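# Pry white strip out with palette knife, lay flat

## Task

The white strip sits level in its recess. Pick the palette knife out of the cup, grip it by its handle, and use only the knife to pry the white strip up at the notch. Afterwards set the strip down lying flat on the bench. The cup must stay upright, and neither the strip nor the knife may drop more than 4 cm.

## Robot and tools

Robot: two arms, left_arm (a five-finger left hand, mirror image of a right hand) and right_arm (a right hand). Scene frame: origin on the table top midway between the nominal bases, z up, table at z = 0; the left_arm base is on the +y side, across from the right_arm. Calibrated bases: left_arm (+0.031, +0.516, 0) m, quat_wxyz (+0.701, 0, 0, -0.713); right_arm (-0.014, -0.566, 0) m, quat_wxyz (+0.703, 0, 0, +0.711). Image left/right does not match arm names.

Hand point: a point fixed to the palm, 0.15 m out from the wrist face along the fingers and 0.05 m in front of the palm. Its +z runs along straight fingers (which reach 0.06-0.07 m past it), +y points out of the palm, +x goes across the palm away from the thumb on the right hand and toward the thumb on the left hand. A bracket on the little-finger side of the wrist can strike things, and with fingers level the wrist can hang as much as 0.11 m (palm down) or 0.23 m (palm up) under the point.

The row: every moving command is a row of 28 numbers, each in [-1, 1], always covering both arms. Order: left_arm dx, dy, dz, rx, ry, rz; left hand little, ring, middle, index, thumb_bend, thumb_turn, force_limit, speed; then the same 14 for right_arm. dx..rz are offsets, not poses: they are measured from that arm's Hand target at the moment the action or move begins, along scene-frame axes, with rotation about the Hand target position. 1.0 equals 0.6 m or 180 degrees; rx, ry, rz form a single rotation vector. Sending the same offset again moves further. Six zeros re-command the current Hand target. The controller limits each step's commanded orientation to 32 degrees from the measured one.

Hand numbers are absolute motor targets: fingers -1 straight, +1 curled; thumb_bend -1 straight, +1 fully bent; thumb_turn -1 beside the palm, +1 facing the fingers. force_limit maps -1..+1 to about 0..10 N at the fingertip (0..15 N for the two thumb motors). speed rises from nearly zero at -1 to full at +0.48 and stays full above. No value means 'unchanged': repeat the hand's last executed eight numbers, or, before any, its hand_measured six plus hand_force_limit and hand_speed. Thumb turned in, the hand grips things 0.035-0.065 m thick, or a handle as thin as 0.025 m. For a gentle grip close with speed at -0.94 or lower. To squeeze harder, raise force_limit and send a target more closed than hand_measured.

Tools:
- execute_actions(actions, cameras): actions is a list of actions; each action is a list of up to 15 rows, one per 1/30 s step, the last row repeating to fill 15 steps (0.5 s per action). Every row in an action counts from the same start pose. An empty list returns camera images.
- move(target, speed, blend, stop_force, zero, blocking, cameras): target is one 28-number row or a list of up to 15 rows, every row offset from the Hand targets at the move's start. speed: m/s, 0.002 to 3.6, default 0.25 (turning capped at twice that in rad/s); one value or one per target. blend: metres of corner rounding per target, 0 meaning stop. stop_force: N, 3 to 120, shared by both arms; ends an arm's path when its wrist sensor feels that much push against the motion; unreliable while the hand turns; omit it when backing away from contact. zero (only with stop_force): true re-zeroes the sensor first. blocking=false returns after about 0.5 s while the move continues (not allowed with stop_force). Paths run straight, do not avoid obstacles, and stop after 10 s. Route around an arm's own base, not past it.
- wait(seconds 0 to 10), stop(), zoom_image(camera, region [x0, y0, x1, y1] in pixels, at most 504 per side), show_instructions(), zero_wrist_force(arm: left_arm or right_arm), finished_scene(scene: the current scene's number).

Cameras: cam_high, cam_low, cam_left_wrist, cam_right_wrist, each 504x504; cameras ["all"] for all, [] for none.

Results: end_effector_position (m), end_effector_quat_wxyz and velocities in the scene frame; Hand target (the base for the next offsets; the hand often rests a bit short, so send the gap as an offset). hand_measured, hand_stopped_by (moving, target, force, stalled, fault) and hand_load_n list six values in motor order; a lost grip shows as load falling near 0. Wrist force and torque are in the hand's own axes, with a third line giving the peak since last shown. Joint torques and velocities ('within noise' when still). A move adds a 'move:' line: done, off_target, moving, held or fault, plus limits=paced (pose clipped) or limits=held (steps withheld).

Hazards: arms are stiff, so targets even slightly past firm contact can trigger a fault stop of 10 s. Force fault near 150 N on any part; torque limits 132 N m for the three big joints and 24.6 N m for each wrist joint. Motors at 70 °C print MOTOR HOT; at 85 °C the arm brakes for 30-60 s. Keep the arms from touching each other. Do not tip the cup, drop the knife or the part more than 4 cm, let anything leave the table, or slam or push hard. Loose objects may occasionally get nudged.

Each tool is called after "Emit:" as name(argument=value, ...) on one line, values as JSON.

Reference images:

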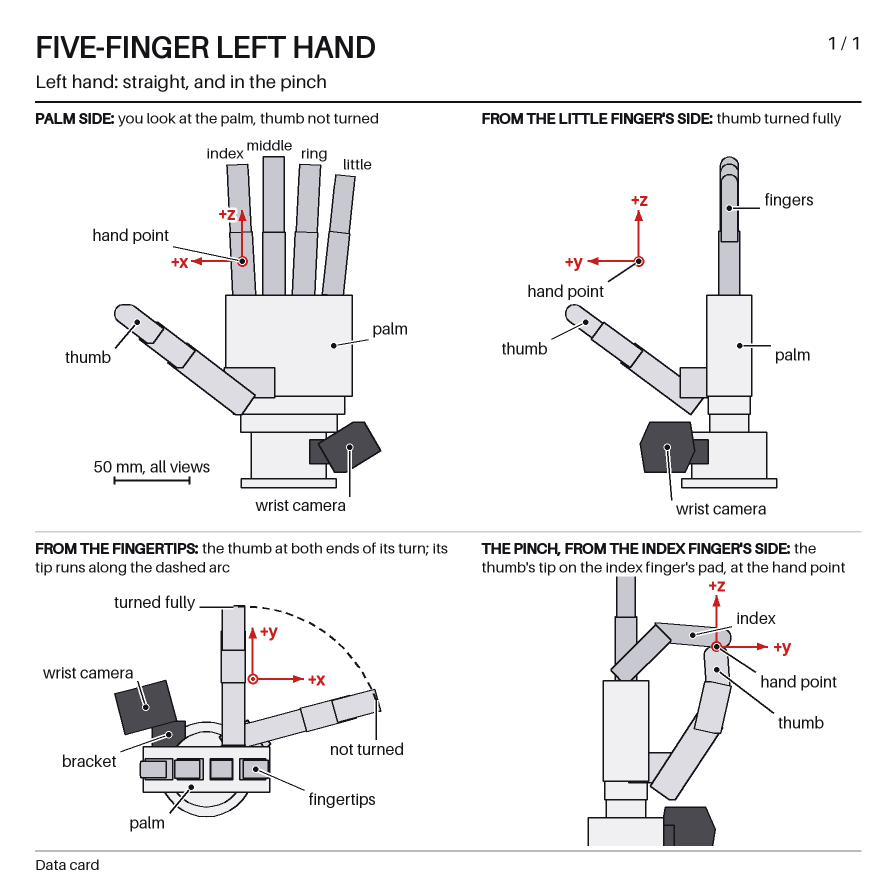

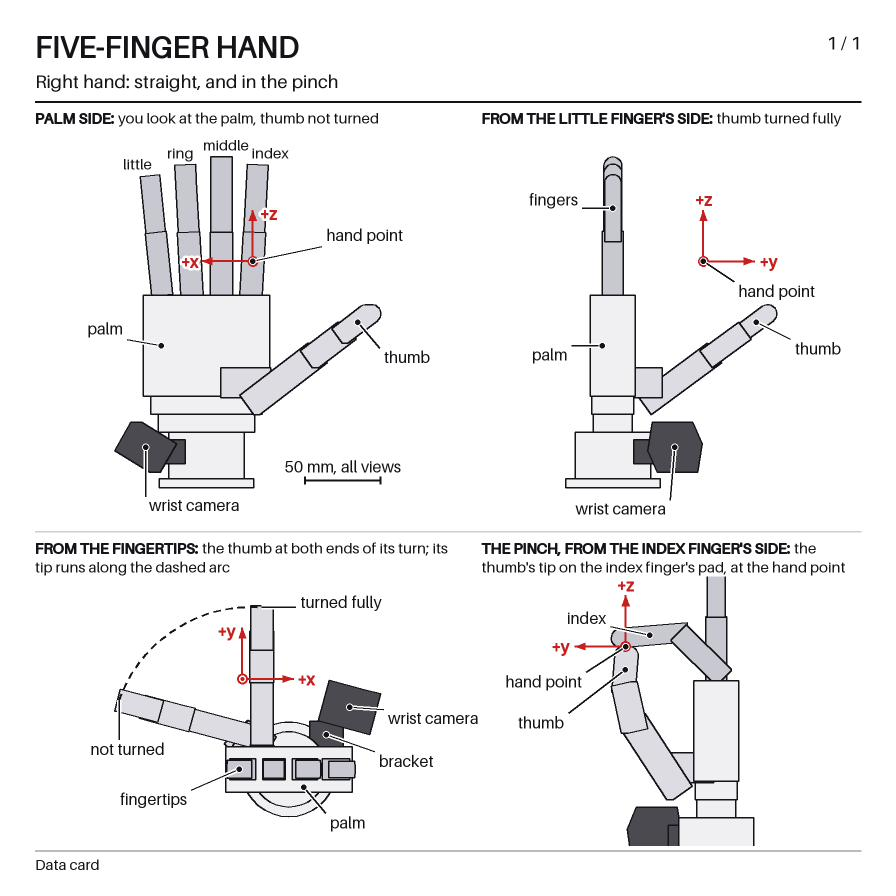

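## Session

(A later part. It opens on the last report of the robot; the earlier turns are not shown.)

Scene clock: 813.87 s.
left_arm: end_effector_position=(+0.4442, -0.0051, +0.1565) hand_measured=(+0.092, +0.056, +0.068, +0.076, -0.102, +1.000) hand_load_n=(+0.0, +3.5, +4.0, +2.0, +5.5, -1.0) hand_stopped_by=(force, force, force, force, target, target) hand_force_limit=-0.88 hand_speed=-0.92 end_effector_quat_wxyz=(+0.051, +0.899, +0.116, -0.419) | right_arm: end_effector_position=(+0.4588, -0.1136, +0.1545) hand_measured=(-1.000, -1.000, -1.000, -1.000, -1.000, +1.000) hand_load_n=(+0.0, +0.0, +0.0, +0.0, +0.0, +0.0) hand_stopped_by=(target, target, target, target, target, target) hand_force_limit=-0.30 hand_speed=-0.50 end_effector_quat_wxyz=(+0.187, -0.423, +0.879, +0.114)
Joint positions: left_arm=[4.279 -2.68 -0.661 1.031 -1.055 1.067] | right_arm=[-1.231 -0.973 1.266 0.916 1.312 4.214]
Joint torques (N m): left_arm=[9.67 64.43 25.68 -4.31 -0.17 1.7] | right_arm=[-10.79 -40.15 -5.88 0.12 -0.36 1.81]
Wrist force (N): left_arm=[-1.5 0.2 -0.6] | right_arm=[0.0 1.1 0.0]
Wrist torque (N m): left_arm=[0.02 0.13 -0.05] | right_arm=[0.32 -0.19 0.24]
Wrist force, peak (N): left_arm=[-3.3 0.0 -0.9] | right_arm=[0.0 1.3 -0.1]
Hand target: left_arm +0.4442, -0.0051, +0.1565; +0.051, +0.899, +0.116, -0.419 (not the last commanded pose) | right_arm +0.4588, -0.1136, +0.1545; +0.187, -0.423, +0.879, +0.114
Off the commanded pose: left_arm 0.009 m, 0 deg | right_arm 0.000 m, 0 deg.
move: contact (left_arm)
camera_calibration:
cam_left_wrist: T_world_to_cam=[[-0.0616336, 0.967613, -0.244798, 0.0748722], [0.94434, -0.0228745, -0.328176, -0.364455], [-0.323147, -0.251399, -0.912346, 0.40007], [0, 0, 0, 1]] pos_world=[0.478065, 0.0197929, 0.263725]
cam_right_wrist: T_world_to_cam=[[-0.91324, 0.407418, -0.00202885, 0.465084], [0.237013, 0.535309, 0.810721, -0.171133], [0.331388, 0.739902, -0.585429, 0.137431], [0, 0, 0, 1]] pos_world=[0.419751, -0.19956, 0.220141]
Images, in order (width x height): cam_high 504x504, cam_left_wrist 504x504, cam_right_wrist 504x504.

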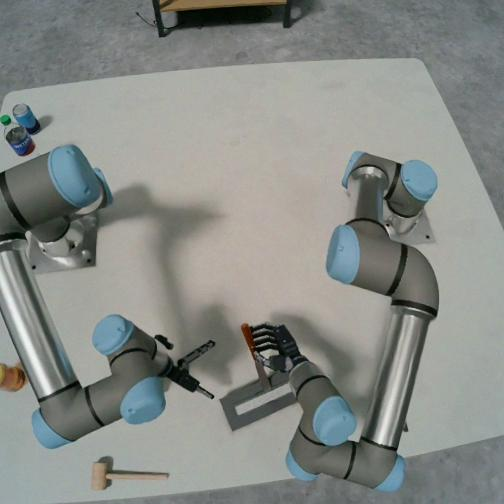

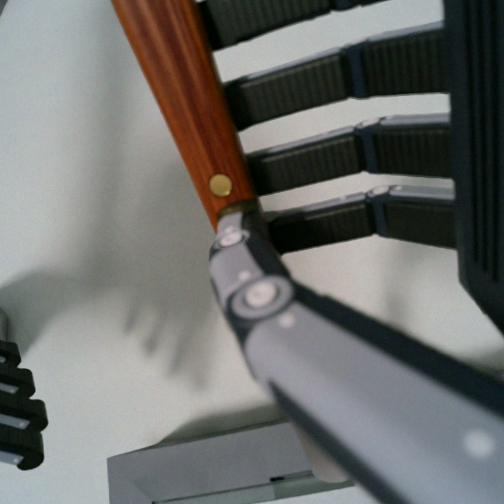

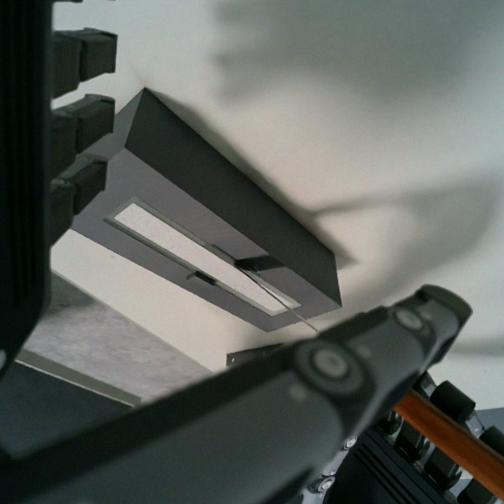

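Emit:
move(target=[[0, 0, 0.025, 0, 0, 0, 0.12, 0.1, 0.35, 0.35, -0.1, 1, -0.88, -0.92, 0, 0, 0, 0, 0, 0, -1, -1, -1, -1, -1, 1, -0.3, -0.5],[0.0565, 0.0082, 0.0555, -0.0286, 0.1073, 0, 0.12, 0.1, 0.35, 0.35, -0.1, 1, -0.88, -0.92, 0, 0, 0, 0, 0, 0, -1, -1, -1, -1, -1, 1, -0.3, -0.5]], speed=0.08, cameras=["cam_high", "cam_right_wrist", "cam_left_wrist"])

Emit:
zoom_image(camera="cam_right_wrist", region=[190, 210, 280, 290])

Emit:
zoom_image(camera="cam_left_wrist", region=[250, 400, 390, 504])

Emit:
zoom_image(camera="cam_high", region=[210, 340, 310, 440])

Scene clock: 847.87 s.
left_arm: end_effector_position=(+0.4782, -0.0001, +0.1898) hand_measured=(+0.092, +0.056, +0.068, +0.076, -0.102, +1.000) hand_load_n=(+0.0, +1.0, +3.5, +5.5, +4.5, +0.0) hand_stopped_by=(force, force, force, force, target, target) hand_force_limit=-0.88 hand_speed=-0.92 end_effector_quat_wxyz=(+0.071, +0.813, +0.104, -0.569) | right_arm: end_effector_position=(+0.4588, -0.1136, +0.1545) hand_measured=(-1.000, -1.000, -1.000, -1.000, -1.000, +1.000) hand_load_n=(+0.0, +0.0, +0.0, +0.0, +0.0, +0.0) hand_stopped_by=(target, target, target, target, target, target) hand_force_limit=-0.30 hand_speed=-0.50 end_effector_quat_wxyz=(+0.187, -0.423, +0.879, +0.114)
Joint positions: left_arm=[4.35 -2.851 -0.47 0.605 -0.983 1.322] | right_arm=[-1.231 -0.973 1.266 0.916 1.312 4.214]
Joint torques (N m): left_arm=[-9.84 69.76 5.1 -2.53 -0.76 -2.39] | right_arm=[-10.18 -40.59 -6 0.22 0.08 1.71]
Wrist force (N): left_arm=[0.5 0.1 0.2] | right_arm=[-0.1 0.8 -0.2]
Wrist torque (N m): left_arm=[0.01 -0.05 0.04] | right_arm=[0.29 -0.17 0.23]
Wrist force, peak (N): left_arm=[-1.7 0.3 -0.7] | right_arm=[-0.1 1.3 0.2]
Hand target: left_arm +0.4781, -0.0002, +0.1898; +0.071, +0.813, +0.104, -0.569 | right_arm +0.4588, -0.1136, +0.1545; +0.187, -0.423, +0.879, +0.114
Off the commanded pose: left_arm 0.000 m, 0 deg | right_arm 0.000 m, 0 deg.
move: done
camera_calibration:
cam_left_wrist: T_world_to_cam=[[-0.15368, 0.943082, -0.294921, 0.133842], [0.78331, -0.0656643, -0.618153, -0.253494], [-0.602335, -0.326012, -0.728635, 0.541348], [0, 0, 0, 1]] pos_world=[0.545206, 0.033617, 0.277219]
cam_right_wrist: T_world_to_cam=[[-0.91324, 0.407418, -0.00202885, 0.465084], [0.237013, 0.535309, 0.810721, -0.171133], [0.331388, 0.739902, -0.585429, 0.137431], [0, 0, 0, 1]] pos_world=[0.419751, -0.19956, 0.220141]
Images, in order (width x height): cam_high 504x504, cam_left_wrist 504x504, cam_right_wrist 504x504.

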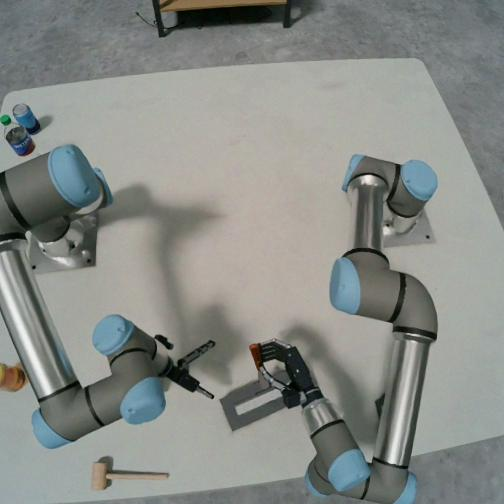

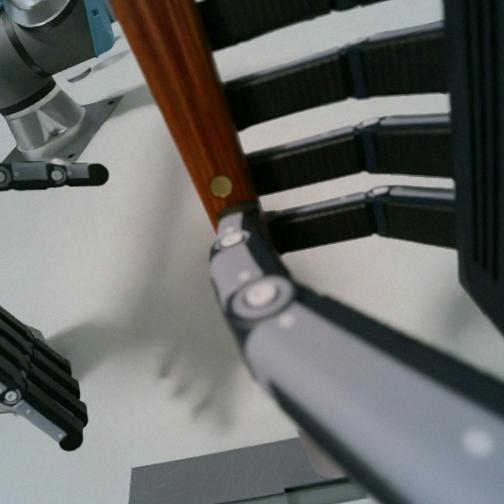

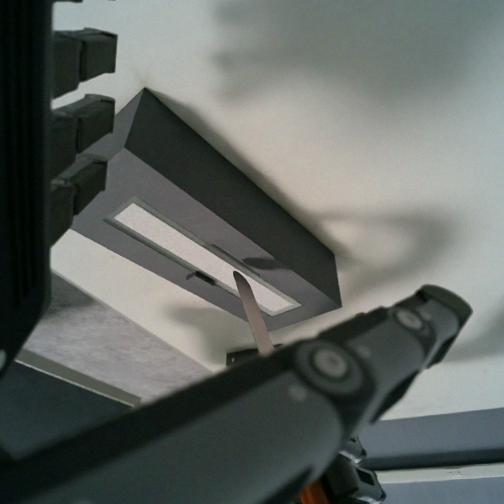

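Scaled by 5.600 from the camera's 504x504 image, which has a finer 720x720 frame.

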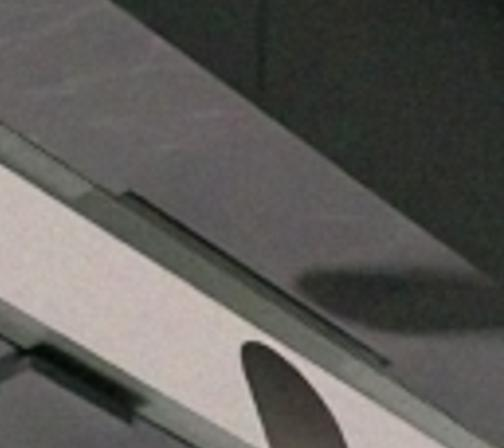

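Scaled by 3.600 from the camera's 504x504 image, which has a finer 720x720 frame.

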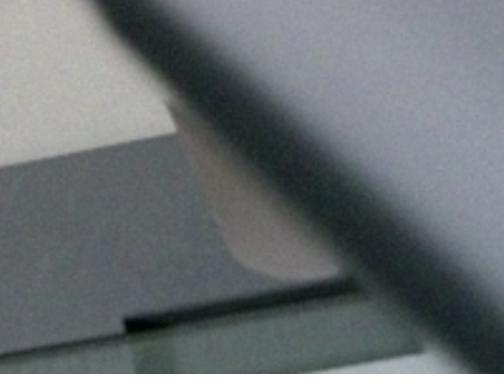

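Scaled by 5.040 from the camera's 504x504 image, which has a finer 720x720 frame.

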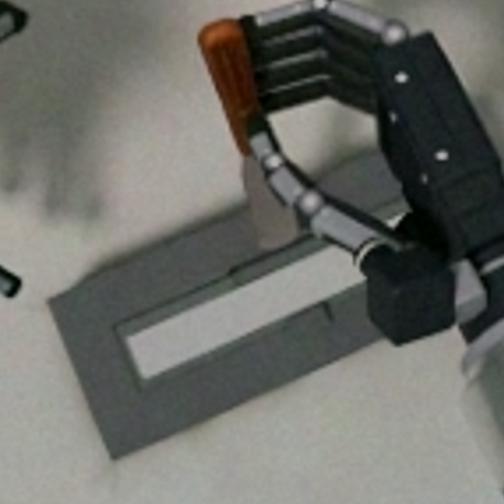

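Emit:
move(target=[-0.0008, 0.0015, -0.0133, 0, 0, 0, 0.12, 0.1, 0.35, 0.35, -0.1, 1, -0.88, -0.92, 0, 0, 0, 0, 0, 0, -1, -1, -1, -1, -1, 1, -0.3, -0.5], speed=0.03, stop_force=4, cameras=["cam_right_wrist", "cam_left_wrist"])

Emit:
zoom_image(camera="cam_right_wrist", region=[205, 225, 265, 285])

Emit:
zoom_image(camera="cam_left_wrist", region=[270, 420, 370, 504])

Scene clock: 857.47 s.
left_arm: end_effector_position=(+0.4776, +0.0007, +0.1819) hand_measured=(+0.092, +0.056, +0.068, +0.076, -0.102, +1.000) hand_load_n=(+0.0, +1.0, +3.5, +5.5, +4.5, +0.0) hand_stopped_by=(force, force, force, force, target, target) hand_force_limit=-0.88 hand_speed=-0.92 end_effector_quat_wxyz=(+0.071, +0.813, +0.104, -0.569) | right_arm: end_effector_position=(+0.4588, -0.1136, +0.1545) hand_measured=(-1.000, -1.000, -1.000, -1.000, -1.000, +1.000) hand_load_n=(+0.0, +0.0, +0.0, +0.0, +0.0, +0.0) hand_stopped_by=(target, target, target, target, target, target) hand_force_limit=-0.30 hand_speed=-0.50 end_effector_quat_wxyz=(+0.187, -0.423, +0.879, +0.114)
Joint positions: left_arm=[4.351 -2.854 -0.485 0.622 -0.984 1.323] | right_arm=[-1.231 -0.973 1.266 0.916 1.312 4.214]
Joint torques (N m): left_arm=[12.23 69.19 26.66 -3.69 1.86 1.74] | right_arm=[-10.18 -41 -5.26 0.33 0.24 1.73]
Wrist force (N): left_arm=[0.5 0.2 0.1] | right_arm=[0.0 1.1 0.1]
Wrist torque (N m): left_arm=[0.03 -0.05 -0.03] | right_arm=[0.32 -0.20 0.25]
Wrist force, peak (N): left_arm=[0.7 0.2 0.3] | right_arm=[0.0 1.2 0.2]
Hand target: left_arm +0.4776, +0.0007, +0.1819; +0.071, +0.813, +0.104, -0.569 | right_arm +0.4588, -0.1136, +0.1545; +0.187, -0.423, +0.879, +0.114
Off the commanded pose: left_arm 0.000 m, 0 deg | right_arm 0.000 m, 0 deg.
move: done
camera_calibration:
cam_left_wrist: T_world_to_cam=[[-0.153527, 0.943141, -0.294813, 0.130427], [0.783178, -0.0657864, -0.618307, -0.257793], [-0.602546, -0.325818, -0.728547, 0.535536], [0, 0, 0, 1]] pos_world=[0.544607, 0.0345171, 0.26922]
cam_right_wrist: T_world_to_cam=[[-0.91324, 0.407418, -0.00202885, 0.465084], [0.237013, 0.535309, 0.810721, -0.171133], [0.331388, 0.739902, -0.585429, 0.137431], [0, 0, 0, 1]] pos_world=[0.419751, -0.19956, 0.220141]
Images, in order (width x height): cam_left_wrist 504x504, cam_right_wrist 504x504.

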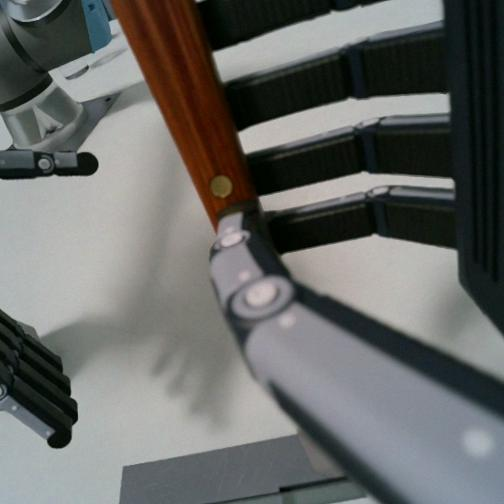

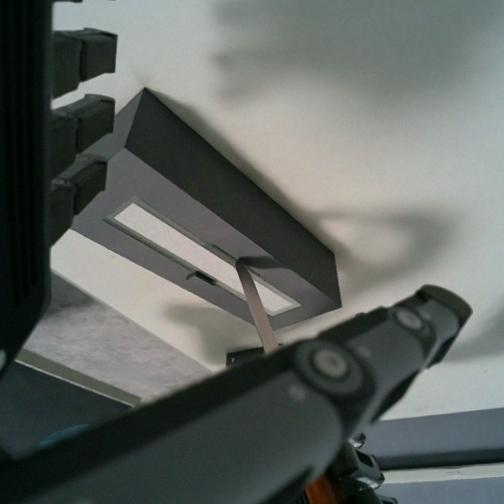

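Scaled by 8.400 from the camera's 504x504 image, which has a finer 720x720 frame.

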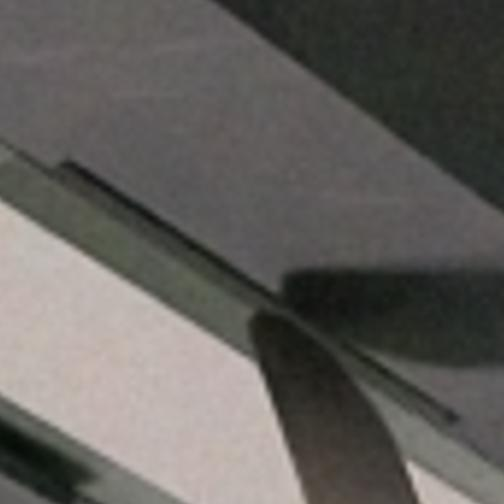

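Scaled by 5.040 from the camera's 504x504 image, which has a finer 720x720 frame.

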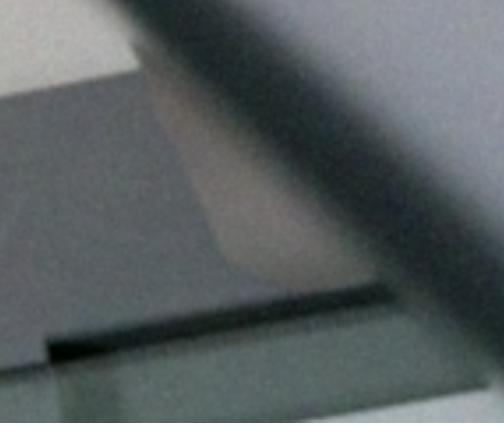

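Emit:
move(target=[-0.0004, -0.0001, -0.0092, 0, 0, 0, 0.12, 0.1, 0.35, 0.35, -0.1, 1, -0.88, -0.92, 0, 0, 0, 0, 0, 0, -1, -1, -1, -1, -1, 1, -0.3, -0.5], speed=0.008, stop_force=3, cameras=["cam_right_wrist", "cam_left_wrist"])

Emit:
zoom_image(camera="cam_right_wrist", region=[205, 225, 265, 285])

Emit:
zoom_image(camera="cam_left_wrist", region=[270, 420, 370, 504])

Scene clock: 866.23 s.
left_arm: end_effector_position=(+0.4774, +0.0007, +0.1763) hand_measured=(+0.092, +0.056, +0.068, +0.076, -0.102, +1.000) hand_load_n=(+0.0, +2.5, +4.0, +3.5, +4.5, -0.5) hand_stopped_by=(force, force, force, force, target, target) hand_force_limit=-0.88 hand_speed=-0.92 end_effector_quat_wxyz=(+0.071, +0.813, +0.104, -0.569) | right_arm: end_effector_position=(+0.4588, -0.1136, +0.1545) hand_measured=(-1.000, -1.000, -1.000, -1.000, -1.000, +1.000) hand_load_n=(+0.0, +0.0, -0.5, +0.0, +0.0, +0.0) hand_stopped_by=(target, target, target, target, target, target) hand_force_limit=-0.30 hand_speed=-0.50 end_effector_quat_wxyz=(+0.187, -0.423, +0.879, +0.114)
Joint positions: left_arm=[4.351 -2.859 -0.49 0.631 -0.984 1.323] | right_arm=[-1.231 -0.973 1.266 0.916 1.312 4.214]
Joint torques (N m): left_arm=[-10.51 64.66 16.88 -4.03 2.18 -2.57] | right_arm=[-10.13 -41.44 -5.22 0.15 0.5 1.91]
Wrist force (N): left_arm=[0.1 0.2 -0.7] | right_arm=[0.0 1.0 0.0]
Wrist torque (N m): left_arm=[0.02 0.08 -0.04] | right_arm=[0.31 -0.19 0.24]
Wrist force, peak (N): left_arm=[0.0 -0.2 -0.8] | right_arm=[0.0 1.3 0.0]
Hand target: left_arm +0.4774, +0.0007, +0.1763; +0.071, +0.813, +0.104, -0.569 | right_arm +0.4588, -0.1136, +0.1545; +0.187, -0.423, +0.879, +0.114
Off the commanded pose: left_arm 0.000 m, 0 deg | right_arm 0.000 m, 0 deg.
move: done
camera_calibration:
cam_left_wrist: T_world_to_cam=[[-0.153571, 0.943139, -0.294795, 0.128859], [0.783087, -0.0657895, -0.618423, -0.261025], [-0.602653, -0.325822, -0.728457, 0.531339], [0, 0, 0, 1]] pos_world=[0.544407, 0.0344171, 0.26362]
cam_right_wrist: T_world_to_cam=[[-0.91324, 0.407418, -0.00202885, 0.465084], [0.237013, 0.535309, 0.810721, -0.171133], [0.331388, 0.739902, -0.585429, 0.137431], [0, 0, 0, 1]] pos_world=[0.419751, -0.19956, 0.220141]
Images, in order (width x height): cam_left_wrist 504x504, cam_right_wrist 504x504.

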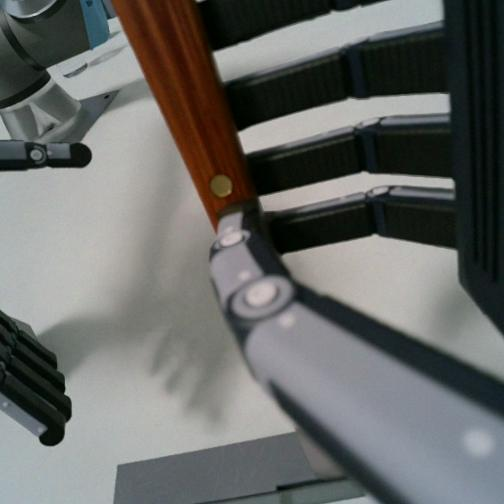

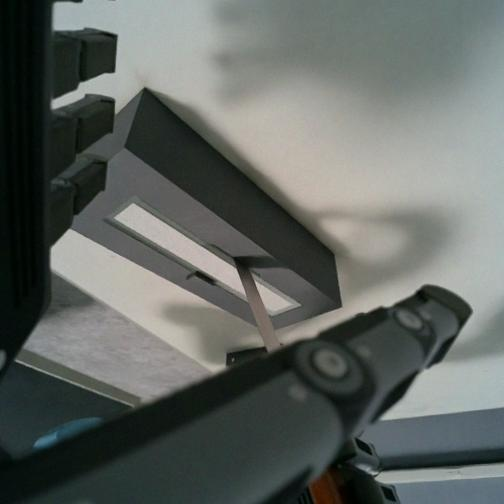

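Scaled by 8.400 from the camera's 504x504 image, which has a finer 720x720 frame.

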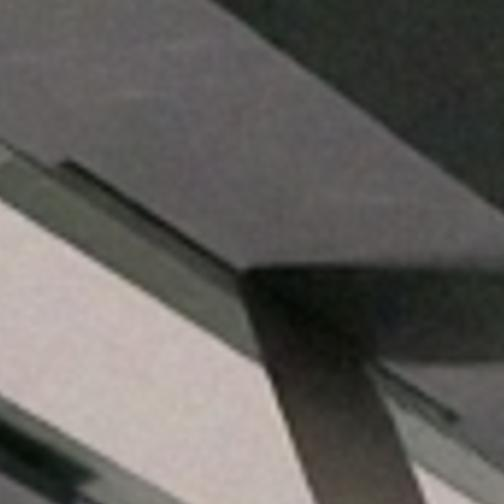

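Scaled by 5.040 from the camera's 504x504 image, which has a finer 720x720 frame.

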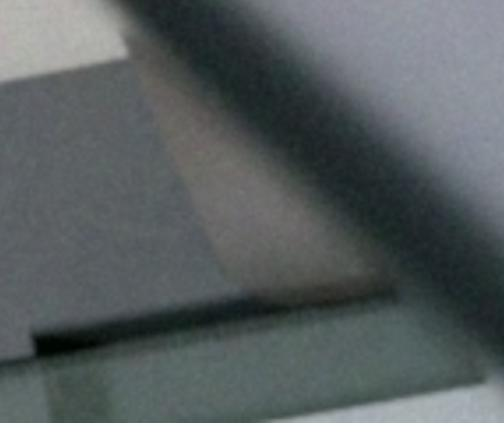

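Emit:
move(target=[0.0039, 0.001, -0.011, 0, 0, 0, 0.12, 0.1, 0.35, 0.35, -0.1, 1, -0.88, -0.92, 0, 0, 0, 0, 0, 0, -1, -1, -1, -1, -1, 1, -0.3, -0.5], speed=0.008, stop_force=3, cameras=["cam_right_wrist", "cam_left_wrist"])

Emit:
zoom_image(camera="cam_right_wrist", region=[205, 225, 265, 285])

Emit:
zoom_image(camera="cam_left_wrist", region=[270, 420, 370, 504])

Scene clock: 871.27 s.
left_arm: end_effector_position=(+0.4797, +0.0013, +0.1697) hand_measured=(+0.092, +0.056, +0.068, +0.076, -0.102, +1.000) hand_load_n=(+0.0, +3.5, +4.0, +3.0, +4.5, -0.5) hand_stopped_by=(force, force, force, force, target, target) hand_force_limit=-0.88 hand_speed=-0.92 end_effector_quat_wxyz=(+0.071, +0.813, +0.104, -0.569) | right_arm: end_effector_position=(+0.4588, -0.1136, +0.1545) hand_measured=(-1.000, -1.000, -1.000, -1.000, -1.000, +1.000) hand_load_n=(+0.0, +0.0, +0.0, +0.0, -0.5, +0.0) hand_stopped_by=(target, target, target, target, target, target) hand_force_limit=-0.30 hand_speed=-0.50 end_effector_quat_wxyz=(+0.187, -0.423, +0.879, +0.114)
Joint positions: left_arm=[4.353 -2.874 -0.476 0.632 -0.985 1.324] | right_arm=[-1.231 -0.973 1.266 0.916 1.312 4.214]
Joint torques (N m): left_arm=[3.5 69.9 4.56 -3.46 0.69 1.71] | right_arm=[-10.06 -40.67 -5.58 0.18 0.48 1.69]
Wrist force (N): left_arm=[0.6 0.0 -1.0] | right_arm=[0.0 1.0 0.0]
Wrist torque (N m): left_arm=[-0.01 0.12 -0.08] | right_arm=[0.31 -0.19 0.24]
Wrist force, peak (N): left_arm=[0.5 0.5 -1.2] | right_arm=[0.0 1.3 0.0]
Hand target: left_arm +0.4797, +0.0013, +0.1697; +0.071, +0.813, +0.104, -0.569 | right_arm +0.4588, -0.1136, +0.1545; +0.187, -0.423, +0.879, +0.114
Off the commanded pose: left_arm 0.000 m, 0 deg | right_arm 0.000 m, 0 deg.
move: done
camera_calibration:
cam_left_wrist: T_world_to_cam=[[-0.153527, 0.943141, -0.294813, 0.126711], [0.783178, -0.0657864, -0.618307, -0.266886], [-0.602546, -0.325818, -0.728547, 0.528149], [0, 0, 0, 1]] pos_world=[0.546707, 0.0350171, 0.25712]
cam_right_wrist: T_world_to_cam=[[-0.91324, 0.407418, -0.00202885, 0.465084], [0.237013, 0.535309, 0.810721, -0.171133], [0.331388, 0.739902, -0.585429, 0.137431], [0, 0, 0, 1]] pos_world=[0.419751, -0.19956, 0.220141]
Images, in order (width x height): cam_left_wrist 504x504, cam_right_wrist 504x504.

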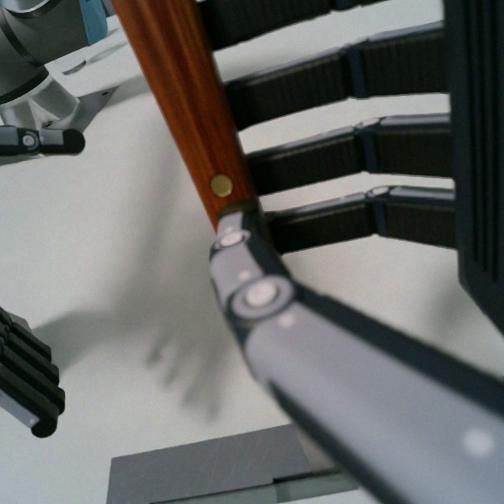

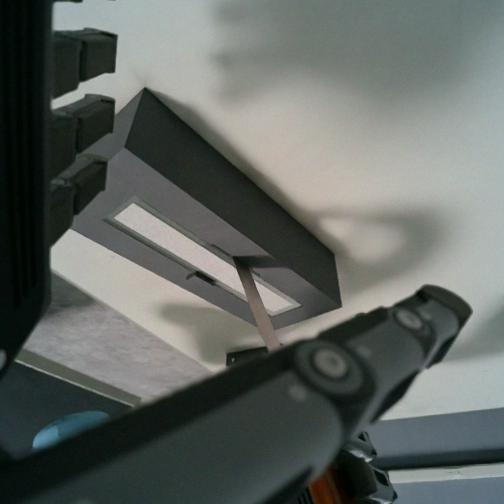

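Scaled by 8.400 from the camera's 504x504 image, which has a finer 720x720 frame.

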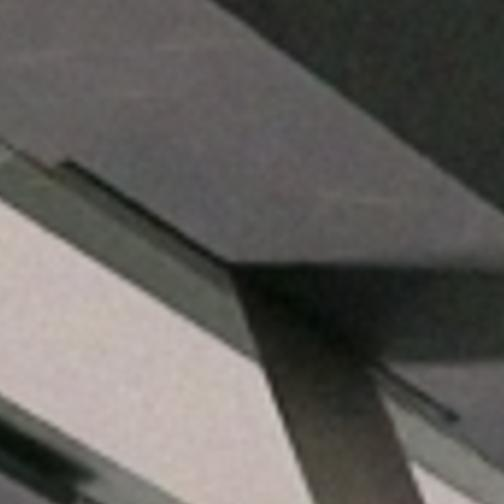

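Scaled by 5.040 from the camera's 504x504 image, which has a finer 720x720 frame.

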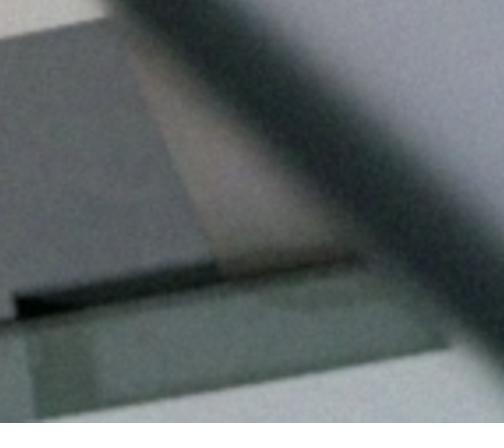

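Emit:
move(target=[[-0.057, -0.015, -0.0338, 0.0286, -0.1073, 0, 0.12, 0.1, 0.35, 0.35, -0.1, 1, -0.88, -0.92, 0, 0, 0, 0, 0, 0, -1, -1, -1, -1, -1, 1, -0.3, -0.5],[-0.0907, -0.024, -0.0713, 0.05, -0.1878, 0, 0.12, 0.1, 0.35, 0.35, -0.1, 1, -0.88, -0.92, 0, 0, 0, 0, 0, 0, -1, -1, -1, -1, -1, 1, -0.3, -0.5]], speed=0.06, blend=0.005, cameras=["cam_right_wrist", "cam_left_wrist"])

Emit:
zoom_image(camera="cam_right_wrist", region=[190, 210, 280, 300])

Emit:
zoom_image(camera="cam_left_wrist", region=[250, 400, 390, 504])

Scene clock: 928.07 s.
left_arm: end_effector_position=(+0.4251, -0.0132, +0.1270) hand_measured=(+0.092, +0.056, +0.068, +0.076, -0.102, +1.000) hand_load_n=(+0.5, +3.5, +4.5, +2.5, +4.5, -1.0) hand_stopped_by=(force, force, force, force, target, target) hand_force_limit=-0.88 hand_speed=-0.92 end_effector_quat_wxyz=(+0.035, +0.946, +0.123, -0.299) end_effector_velocity=(+0.000, +0.000, +0.000) end_effector_angular_velocity=(-0.003, +0.002, -0.002) | right_arm: end_effector_position=(+0.4588, -0.1136, +0.1545) hand_measured=(-1.000, -1.000, -1.000, -1.000, -1.000, +1.000) hand_load_n=(+0.0, +0.0, +0.0, +0.0, +0.0, +0.0) hand_stopped_by=(target, target, target, target, target, target) hand_force_limit=-0.30 hand_speed=-0.50 end_effector_quat_wxyz=(+0.187, -0.423, +0.879, +0.114)
Joint positions: left_arm=[4.201 -2.566 -0.803 1.335 -1.158 0.883] | right_arm=[-1.231 -0.973 1.266 0.916 1.312 4.214]
Joint velocities: left_arm=[0.001 -0.002 0.003 -0.004 0.002 0.005] | right_arm=[within noise]
Joint torques (N m): left_arm=[11.81 42.19 25.16 -4.66 2.55 2.84] | right_arm=[-9.84 -43.44 -4.98 0.44 0.84 1.94]
Wrist force (N): left_arm=[1.0 -0.1 -1.5] | right_arm=[0.0 1.0 0.0]
Wrist torque (N m): left_arm=[-0.01 0.15 -0.08] | right_arm=[0.31 -0.19 0.24]
Wrist force, peak (N): left_arm=[1.3 -0.2 -1.3] | right_arm=[0.3 1.3 0.1]
Hand target: left_arm +0.4253, -0.0131, +0.1270; +0.035, +0.946, +0.123, -0.299 | right_arm +0.4588, -0.1136, +0.1545; +0.187, -0.423, +0.879, +0.114
Off the commanded pose: left_arm 0.000 m, 0 deg | right_arm 0.000 m, 0 deg.
move: done
camera_calibration:
cam_left_wrist: T_world_to_cam=[[-0.00656036, 0.982264, -0.187388, 0.0437597], [0.996552, -0.00907684, -0.0824687, -0.409589], [-0.0827069, -0.187283, -0.978818, 0.272115], [0, 0, 0, 1]] pos_world=[0.43097, 0.00426112, 0.240773]
cam_right_wrist: T_world_to_cam=[[-0.91324, 0.407418, -0.00202885, 0.465084], [0.237013, 0.535309, 0.810721, -0.171133], [0.331388, 0.739902, -0.585429, 0.137431], [0, 0, 0, 1]] pos_world=[0.419751, -0.19956, 0.220141]
Images, in order (width x height): cam_left_wrist 504x504, cam_right_wrist 504x504.

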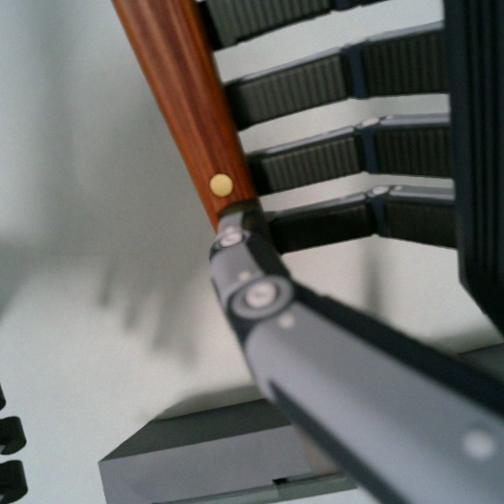

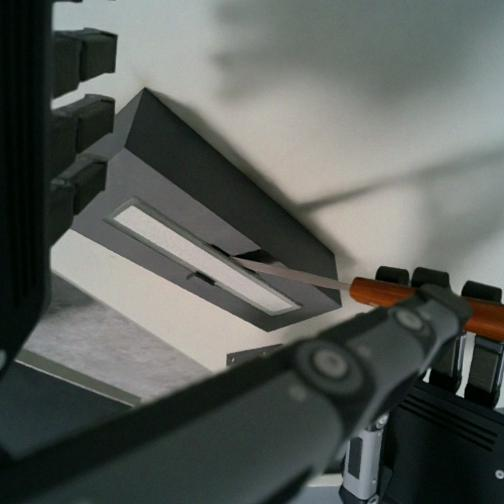

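Scaled by 5.600 from the camera's 504x504 image, which has a finer 720x720 frame.

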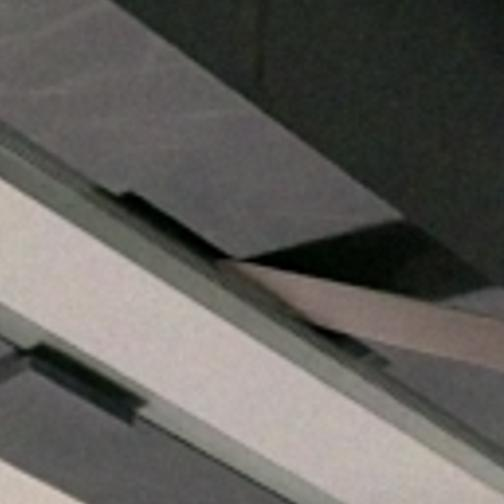

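Scaled by 3.600 from the camera's 504x504 image, which has a finer 720x720 frame.

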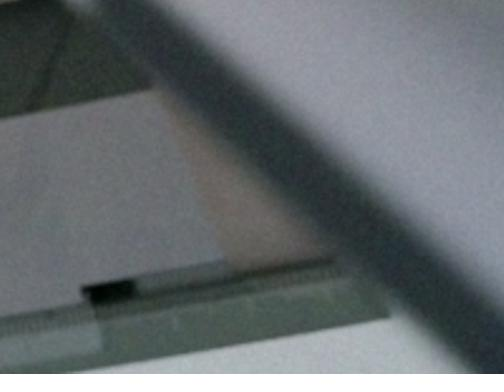

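Emit:
move(target=[[-0.0228, -0.0062, -0.045, 0.0214, -0.0805, 0, 0.12, 0.1, 0.35, 0.35, -0.1, 1, -0.88, -0.92, 0, 0, 0, 0, 0, 0, -1, -1, -1, -1, -1, 1, -0.3, -0.5]], speed=0.05, cameras=["cam_right_wrist", "cam_left_wrist"])

Emit:
zoom_image(camera="cam_right_wrist", region=[190, 210, 280, 300])

Emit:
zoom_image(camera="cam_left_wrist", region=[250, 400, 390, 504])

Scene clock: 936.83 s.
left_arm: end_effector_position=(+0.4115, -0.0169, +0.1000) hand_measured=(+0.092, +0.056, +0.068, +0.076, -0.102, +1.000) hand_load_n=(+0.0, +3.5, +4.5, +2.5, +4.5, -0.5) hand_stopped_by=(force, force, force, force, target, target) hand_force_limit=-0.88 hand_speed=-0.92 end_effector_quat_wxyz=(+0.019, +0.977, +0.127, -0.173) end_effector_velocity=(+0.000, +0.000, +0.000) end_effector_angular_velocity=(-0.003, +0.004, -0.003) | right_arm: end_effector_position=(+0.4588, -0.1136, +0.1545) hand_measured=(-1.000, -1.000, -1.000, -1.000, -1.000, +1.000) hand_load_n=(+0.0, +0.0, +0.0, +0.0, +0.0, +0.0) hand_stopped_by=(target, target, target, target, target, target) hand_force_limit=-0.30 hand_speed=-0.50 end_effector_quat_wxyz=(+0.187, -0.423, +0.879, +0.114)
Joint positions: left_arm=[4.111 -2.46 -0.959 1.614 -1.31 0.724] | right_arm=[-1.231 -0.973 1.266 0.916 1.312 4.214]
Joint velocities: left_arm=[0.002 -0.002 0.003 -0.004 0.003 0.006] | right_arm=[within noise]
Joint torques (N m): left_arm=[10.3 39.08 25.82 -4.37 2.56 2.6] | right_arm=[-10.45 -42.36 -6.2 0.5 0.51 1.75]
Wrist force (N): left_arm=[1.5 -0.3 -0.9] | right_arm=[-0.1 0.9 0.0]
Wrist torque (N m): left_arm=[-0.07 0.06 0.03] | right_arm=[0.29 -0.18 0.24]
Wrist force, peak (N): left_arm=[1.4 -0.4 -1.5] | right_arm=[0.1 1.3 0.3]
Hand target: left_arm +0.4116, -0.0169, +0.1000; +0.019, +0.977, +0.127, -0.173 | right_arm +0.4588, -0.1136, +0.1545; +0.187, -0.423, +0.879, +0.114
Off the commanded pose: left_arm 0.000 m, 0 deg | right_arm 0.000 m, 0 deg.
move: done
camera_calibration:
cam_left_wrist: T_world_to_cam=[[0.0321169, 0.99257, -0.117357, 0.019541], [0.985557, -0.0119169, 0.168926, -0.418801], [0.166272, -0.121088, -0.978617, 0.142515], [0, 0, 0, 1]] pos_world=[0.388429, -0.00712979, 0.212507]
cam_right_wrist: T_world_to_cam=[[-0.91324, 0.407418, -0.00202885, 0.465084], [0.237013, 0.535309, 0.810721, -0.171133], [0.331388, 0.739902, -0.585429, 0.137431], [0, 0, 0, 1]] pos_world=[0.419751, -0.19956, 0.220141]
Images, in order (width x height): cam_left_wrist 504x504, cam_right_wrist 504x504.

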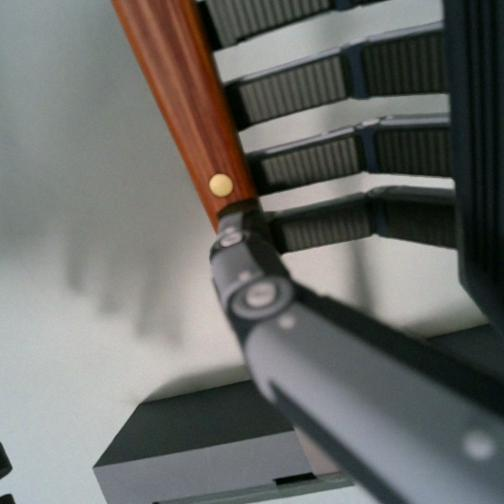

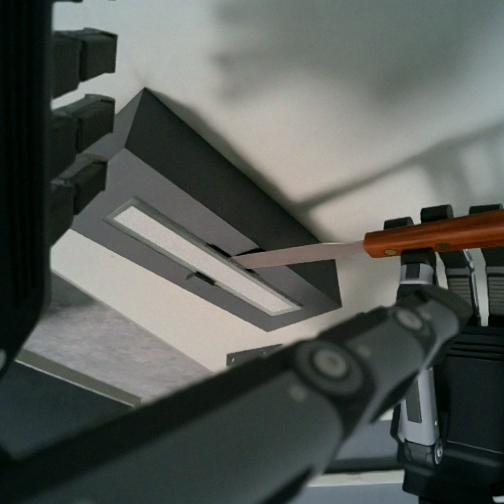

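Scaled by 5.600 from the camera's 504x504 image, which has a finer 720x720 frame.

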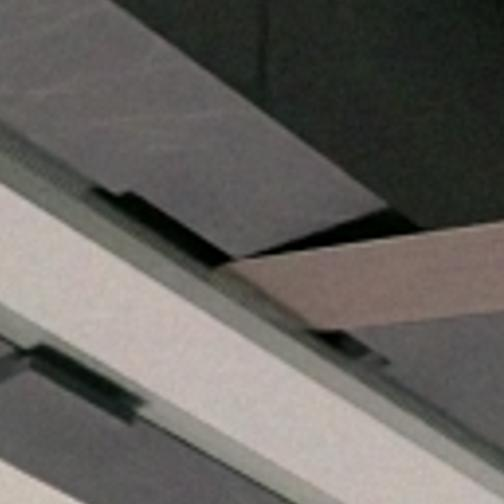

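Scaled by 3.600 from the camera's 504x504 image, which has a finer 720x720 frame.

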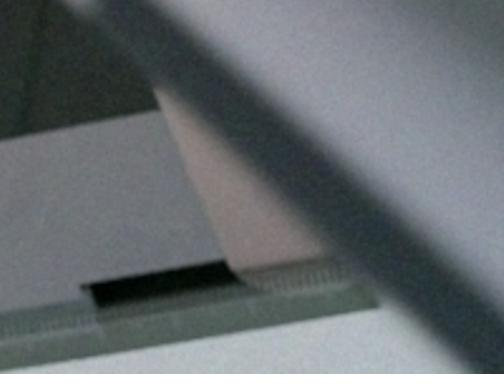

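Emit:
move(target=[[-0.01, -0.0023, -0.0388, 0.0171, -0.0644, 0, 0.12, 0.1, 0.35, 0.35, -0.1, 1, -0.88, -0.92, 0, 0, 0, 0, 0, 0, -1, -1, -1, -1, -1, 1, -0.3, -0.5]], speed=0.05, cameras=["cam_right_wrist", "cam_left_wrist", "cam_low"])

Emit:
zoom_image(camera="cam_right_wrist", region=[190, 210, 280, 300])

Emit:
zoom_image(camera="cam_low", region=[60, 160, 200, 260])

Scene clock: 946.30 s.
left_arm: end_effector_position=(+0.4055, -0.0183, +0.0767) hand_measured=(+0.092, +0.056, +0.068, +0.076, -0.102, +1.000) hand_load_n=(+0.5, +3.0, +4.0, +3.5, +4.0, -0.5) hand_stopped_by=(force, force, force, force, target, target) hand_force_limit=-0.88 hand_speed=-0.92 end_effector_quat_wxyz=(+0.005, +0.989, +0.129, -0.070) | right_arm: end_effector_position=(+0.4588, -0.1136, +0.1545) hand_measured=(-1.000, -1.000, -1.000, -1.000, -1.000, +1.000) hand_load_n=(+0.0, +0.0, +0.0, +0.0, +0.0, +0.0) hand_stopped_by=(target, target, target, target, target, target) hand_force_limit=-0.30 hand_speed=-0.50 end_effector_quat_wxyz=(+0.187, -0.423, +0.879, +0.114)
Joint positions: left_arm=[4.034 -2.401 -1.075 1.818 -1.461 0.62] | right_arm=[-1.231 -0.973 1.266 0.916 1.312 4.214]
Joint torques (N m): left_arm=[11.75 38.17 26.03 -4.23 2.46 2.65] | right_arm=[-11.14 -43.86 -5.14 0.25 0.45 1.83]
Wrist force (N): left_arm=[1.1 -0.2 -0.3] | right_arm=[-0.1 1.1 0.0]
Wrist torque (N m): left_arm=[-0.07 0.05 0.06] | right_arm=[0.32 -0.17 0.24]
Wrist force, peak (N): left_arm=[1.4 -0.3 -1.2] | right_arm=[0.1 1.2 0.2]
Hand target: left_arm +0.4056, -0.0182, +0.0767; +0.005, +0.989, +0.129, -0.070 | right_arm +0.4588, -0.1136, +0.1545; +0.187, -0.423, +0.879, +0.114
Off the commanded pose: left_arm 0.000 m, 0 deg | right_arm 0.000 m, 0 deg.
move: done
camera_calibration:
cam_left_wrist: T_world_to_cam=[[0.0496772, 0.997223, -0.0554876, 0.00656374], [0.931578, -0.0262317, 0.362593, -0.402227], [0.36013, -0.0697036, -0.930294, 0.039142], [0, 0, 0, 1]] pos_world=[0.360283, -0.0143682, 0.182622]
cam_right_wrist: T_world_to_cam=[[-0.91324, 0.407418, -0.00202885, 0.465084], [0.237013, 0.535309, 0.810721, -0.171133], [0.331388, 0.739902, -0.585429, 0.137431], [0, 0, 0, 1]] pos_world=[0.419751, -0.19956, 0.220141]
Images, in order (width x height): cam_low 504x504, cam_left_wrist 504x504, cam_right_wrist 504x504.

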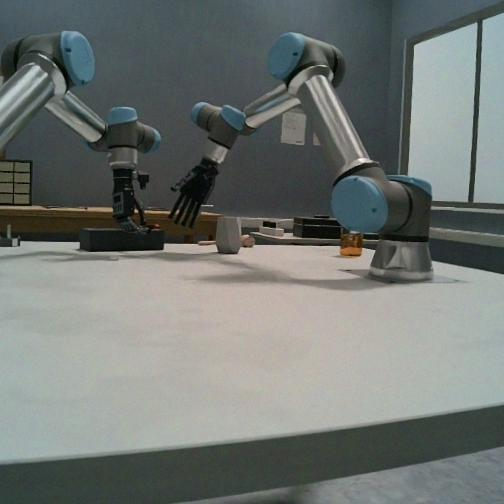

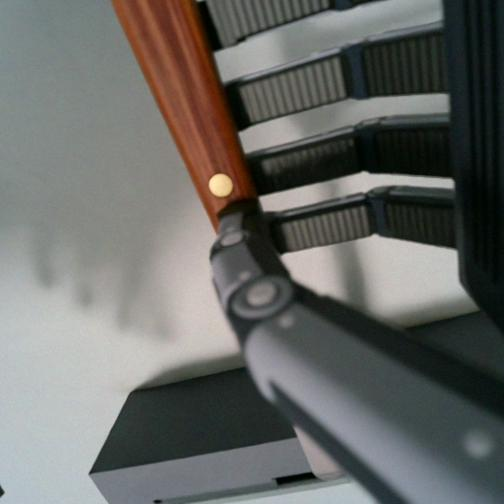

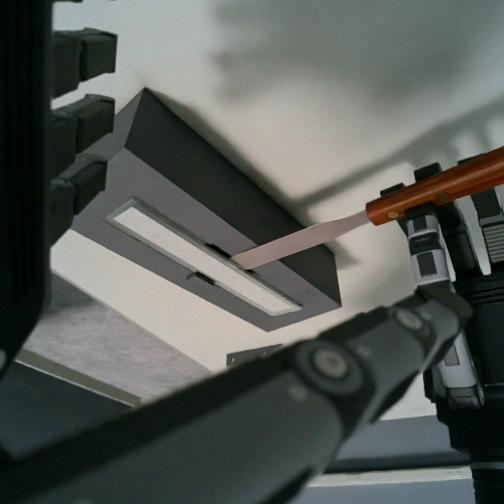

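Scaled by 5.600 from the camera's 504x504 image, which has a finer 720x720 frame.

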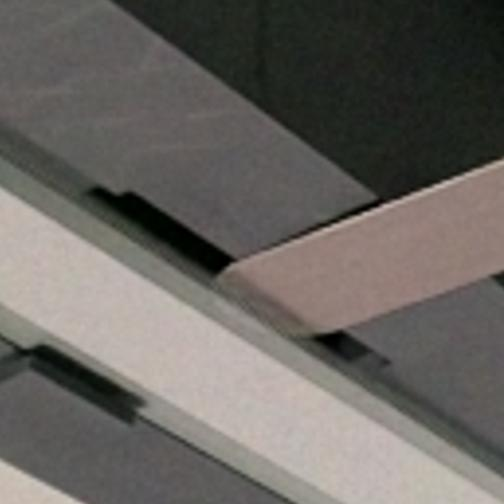

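Scaled by 3.600 from the camera's 504x504 image, which has a finer 720x720 frame.

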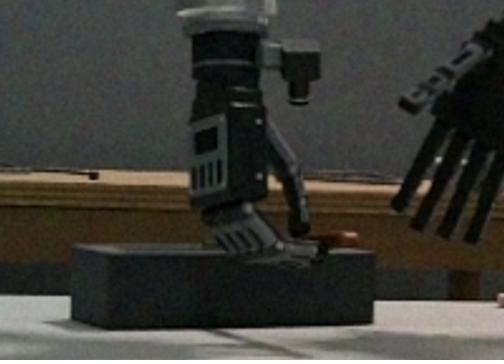

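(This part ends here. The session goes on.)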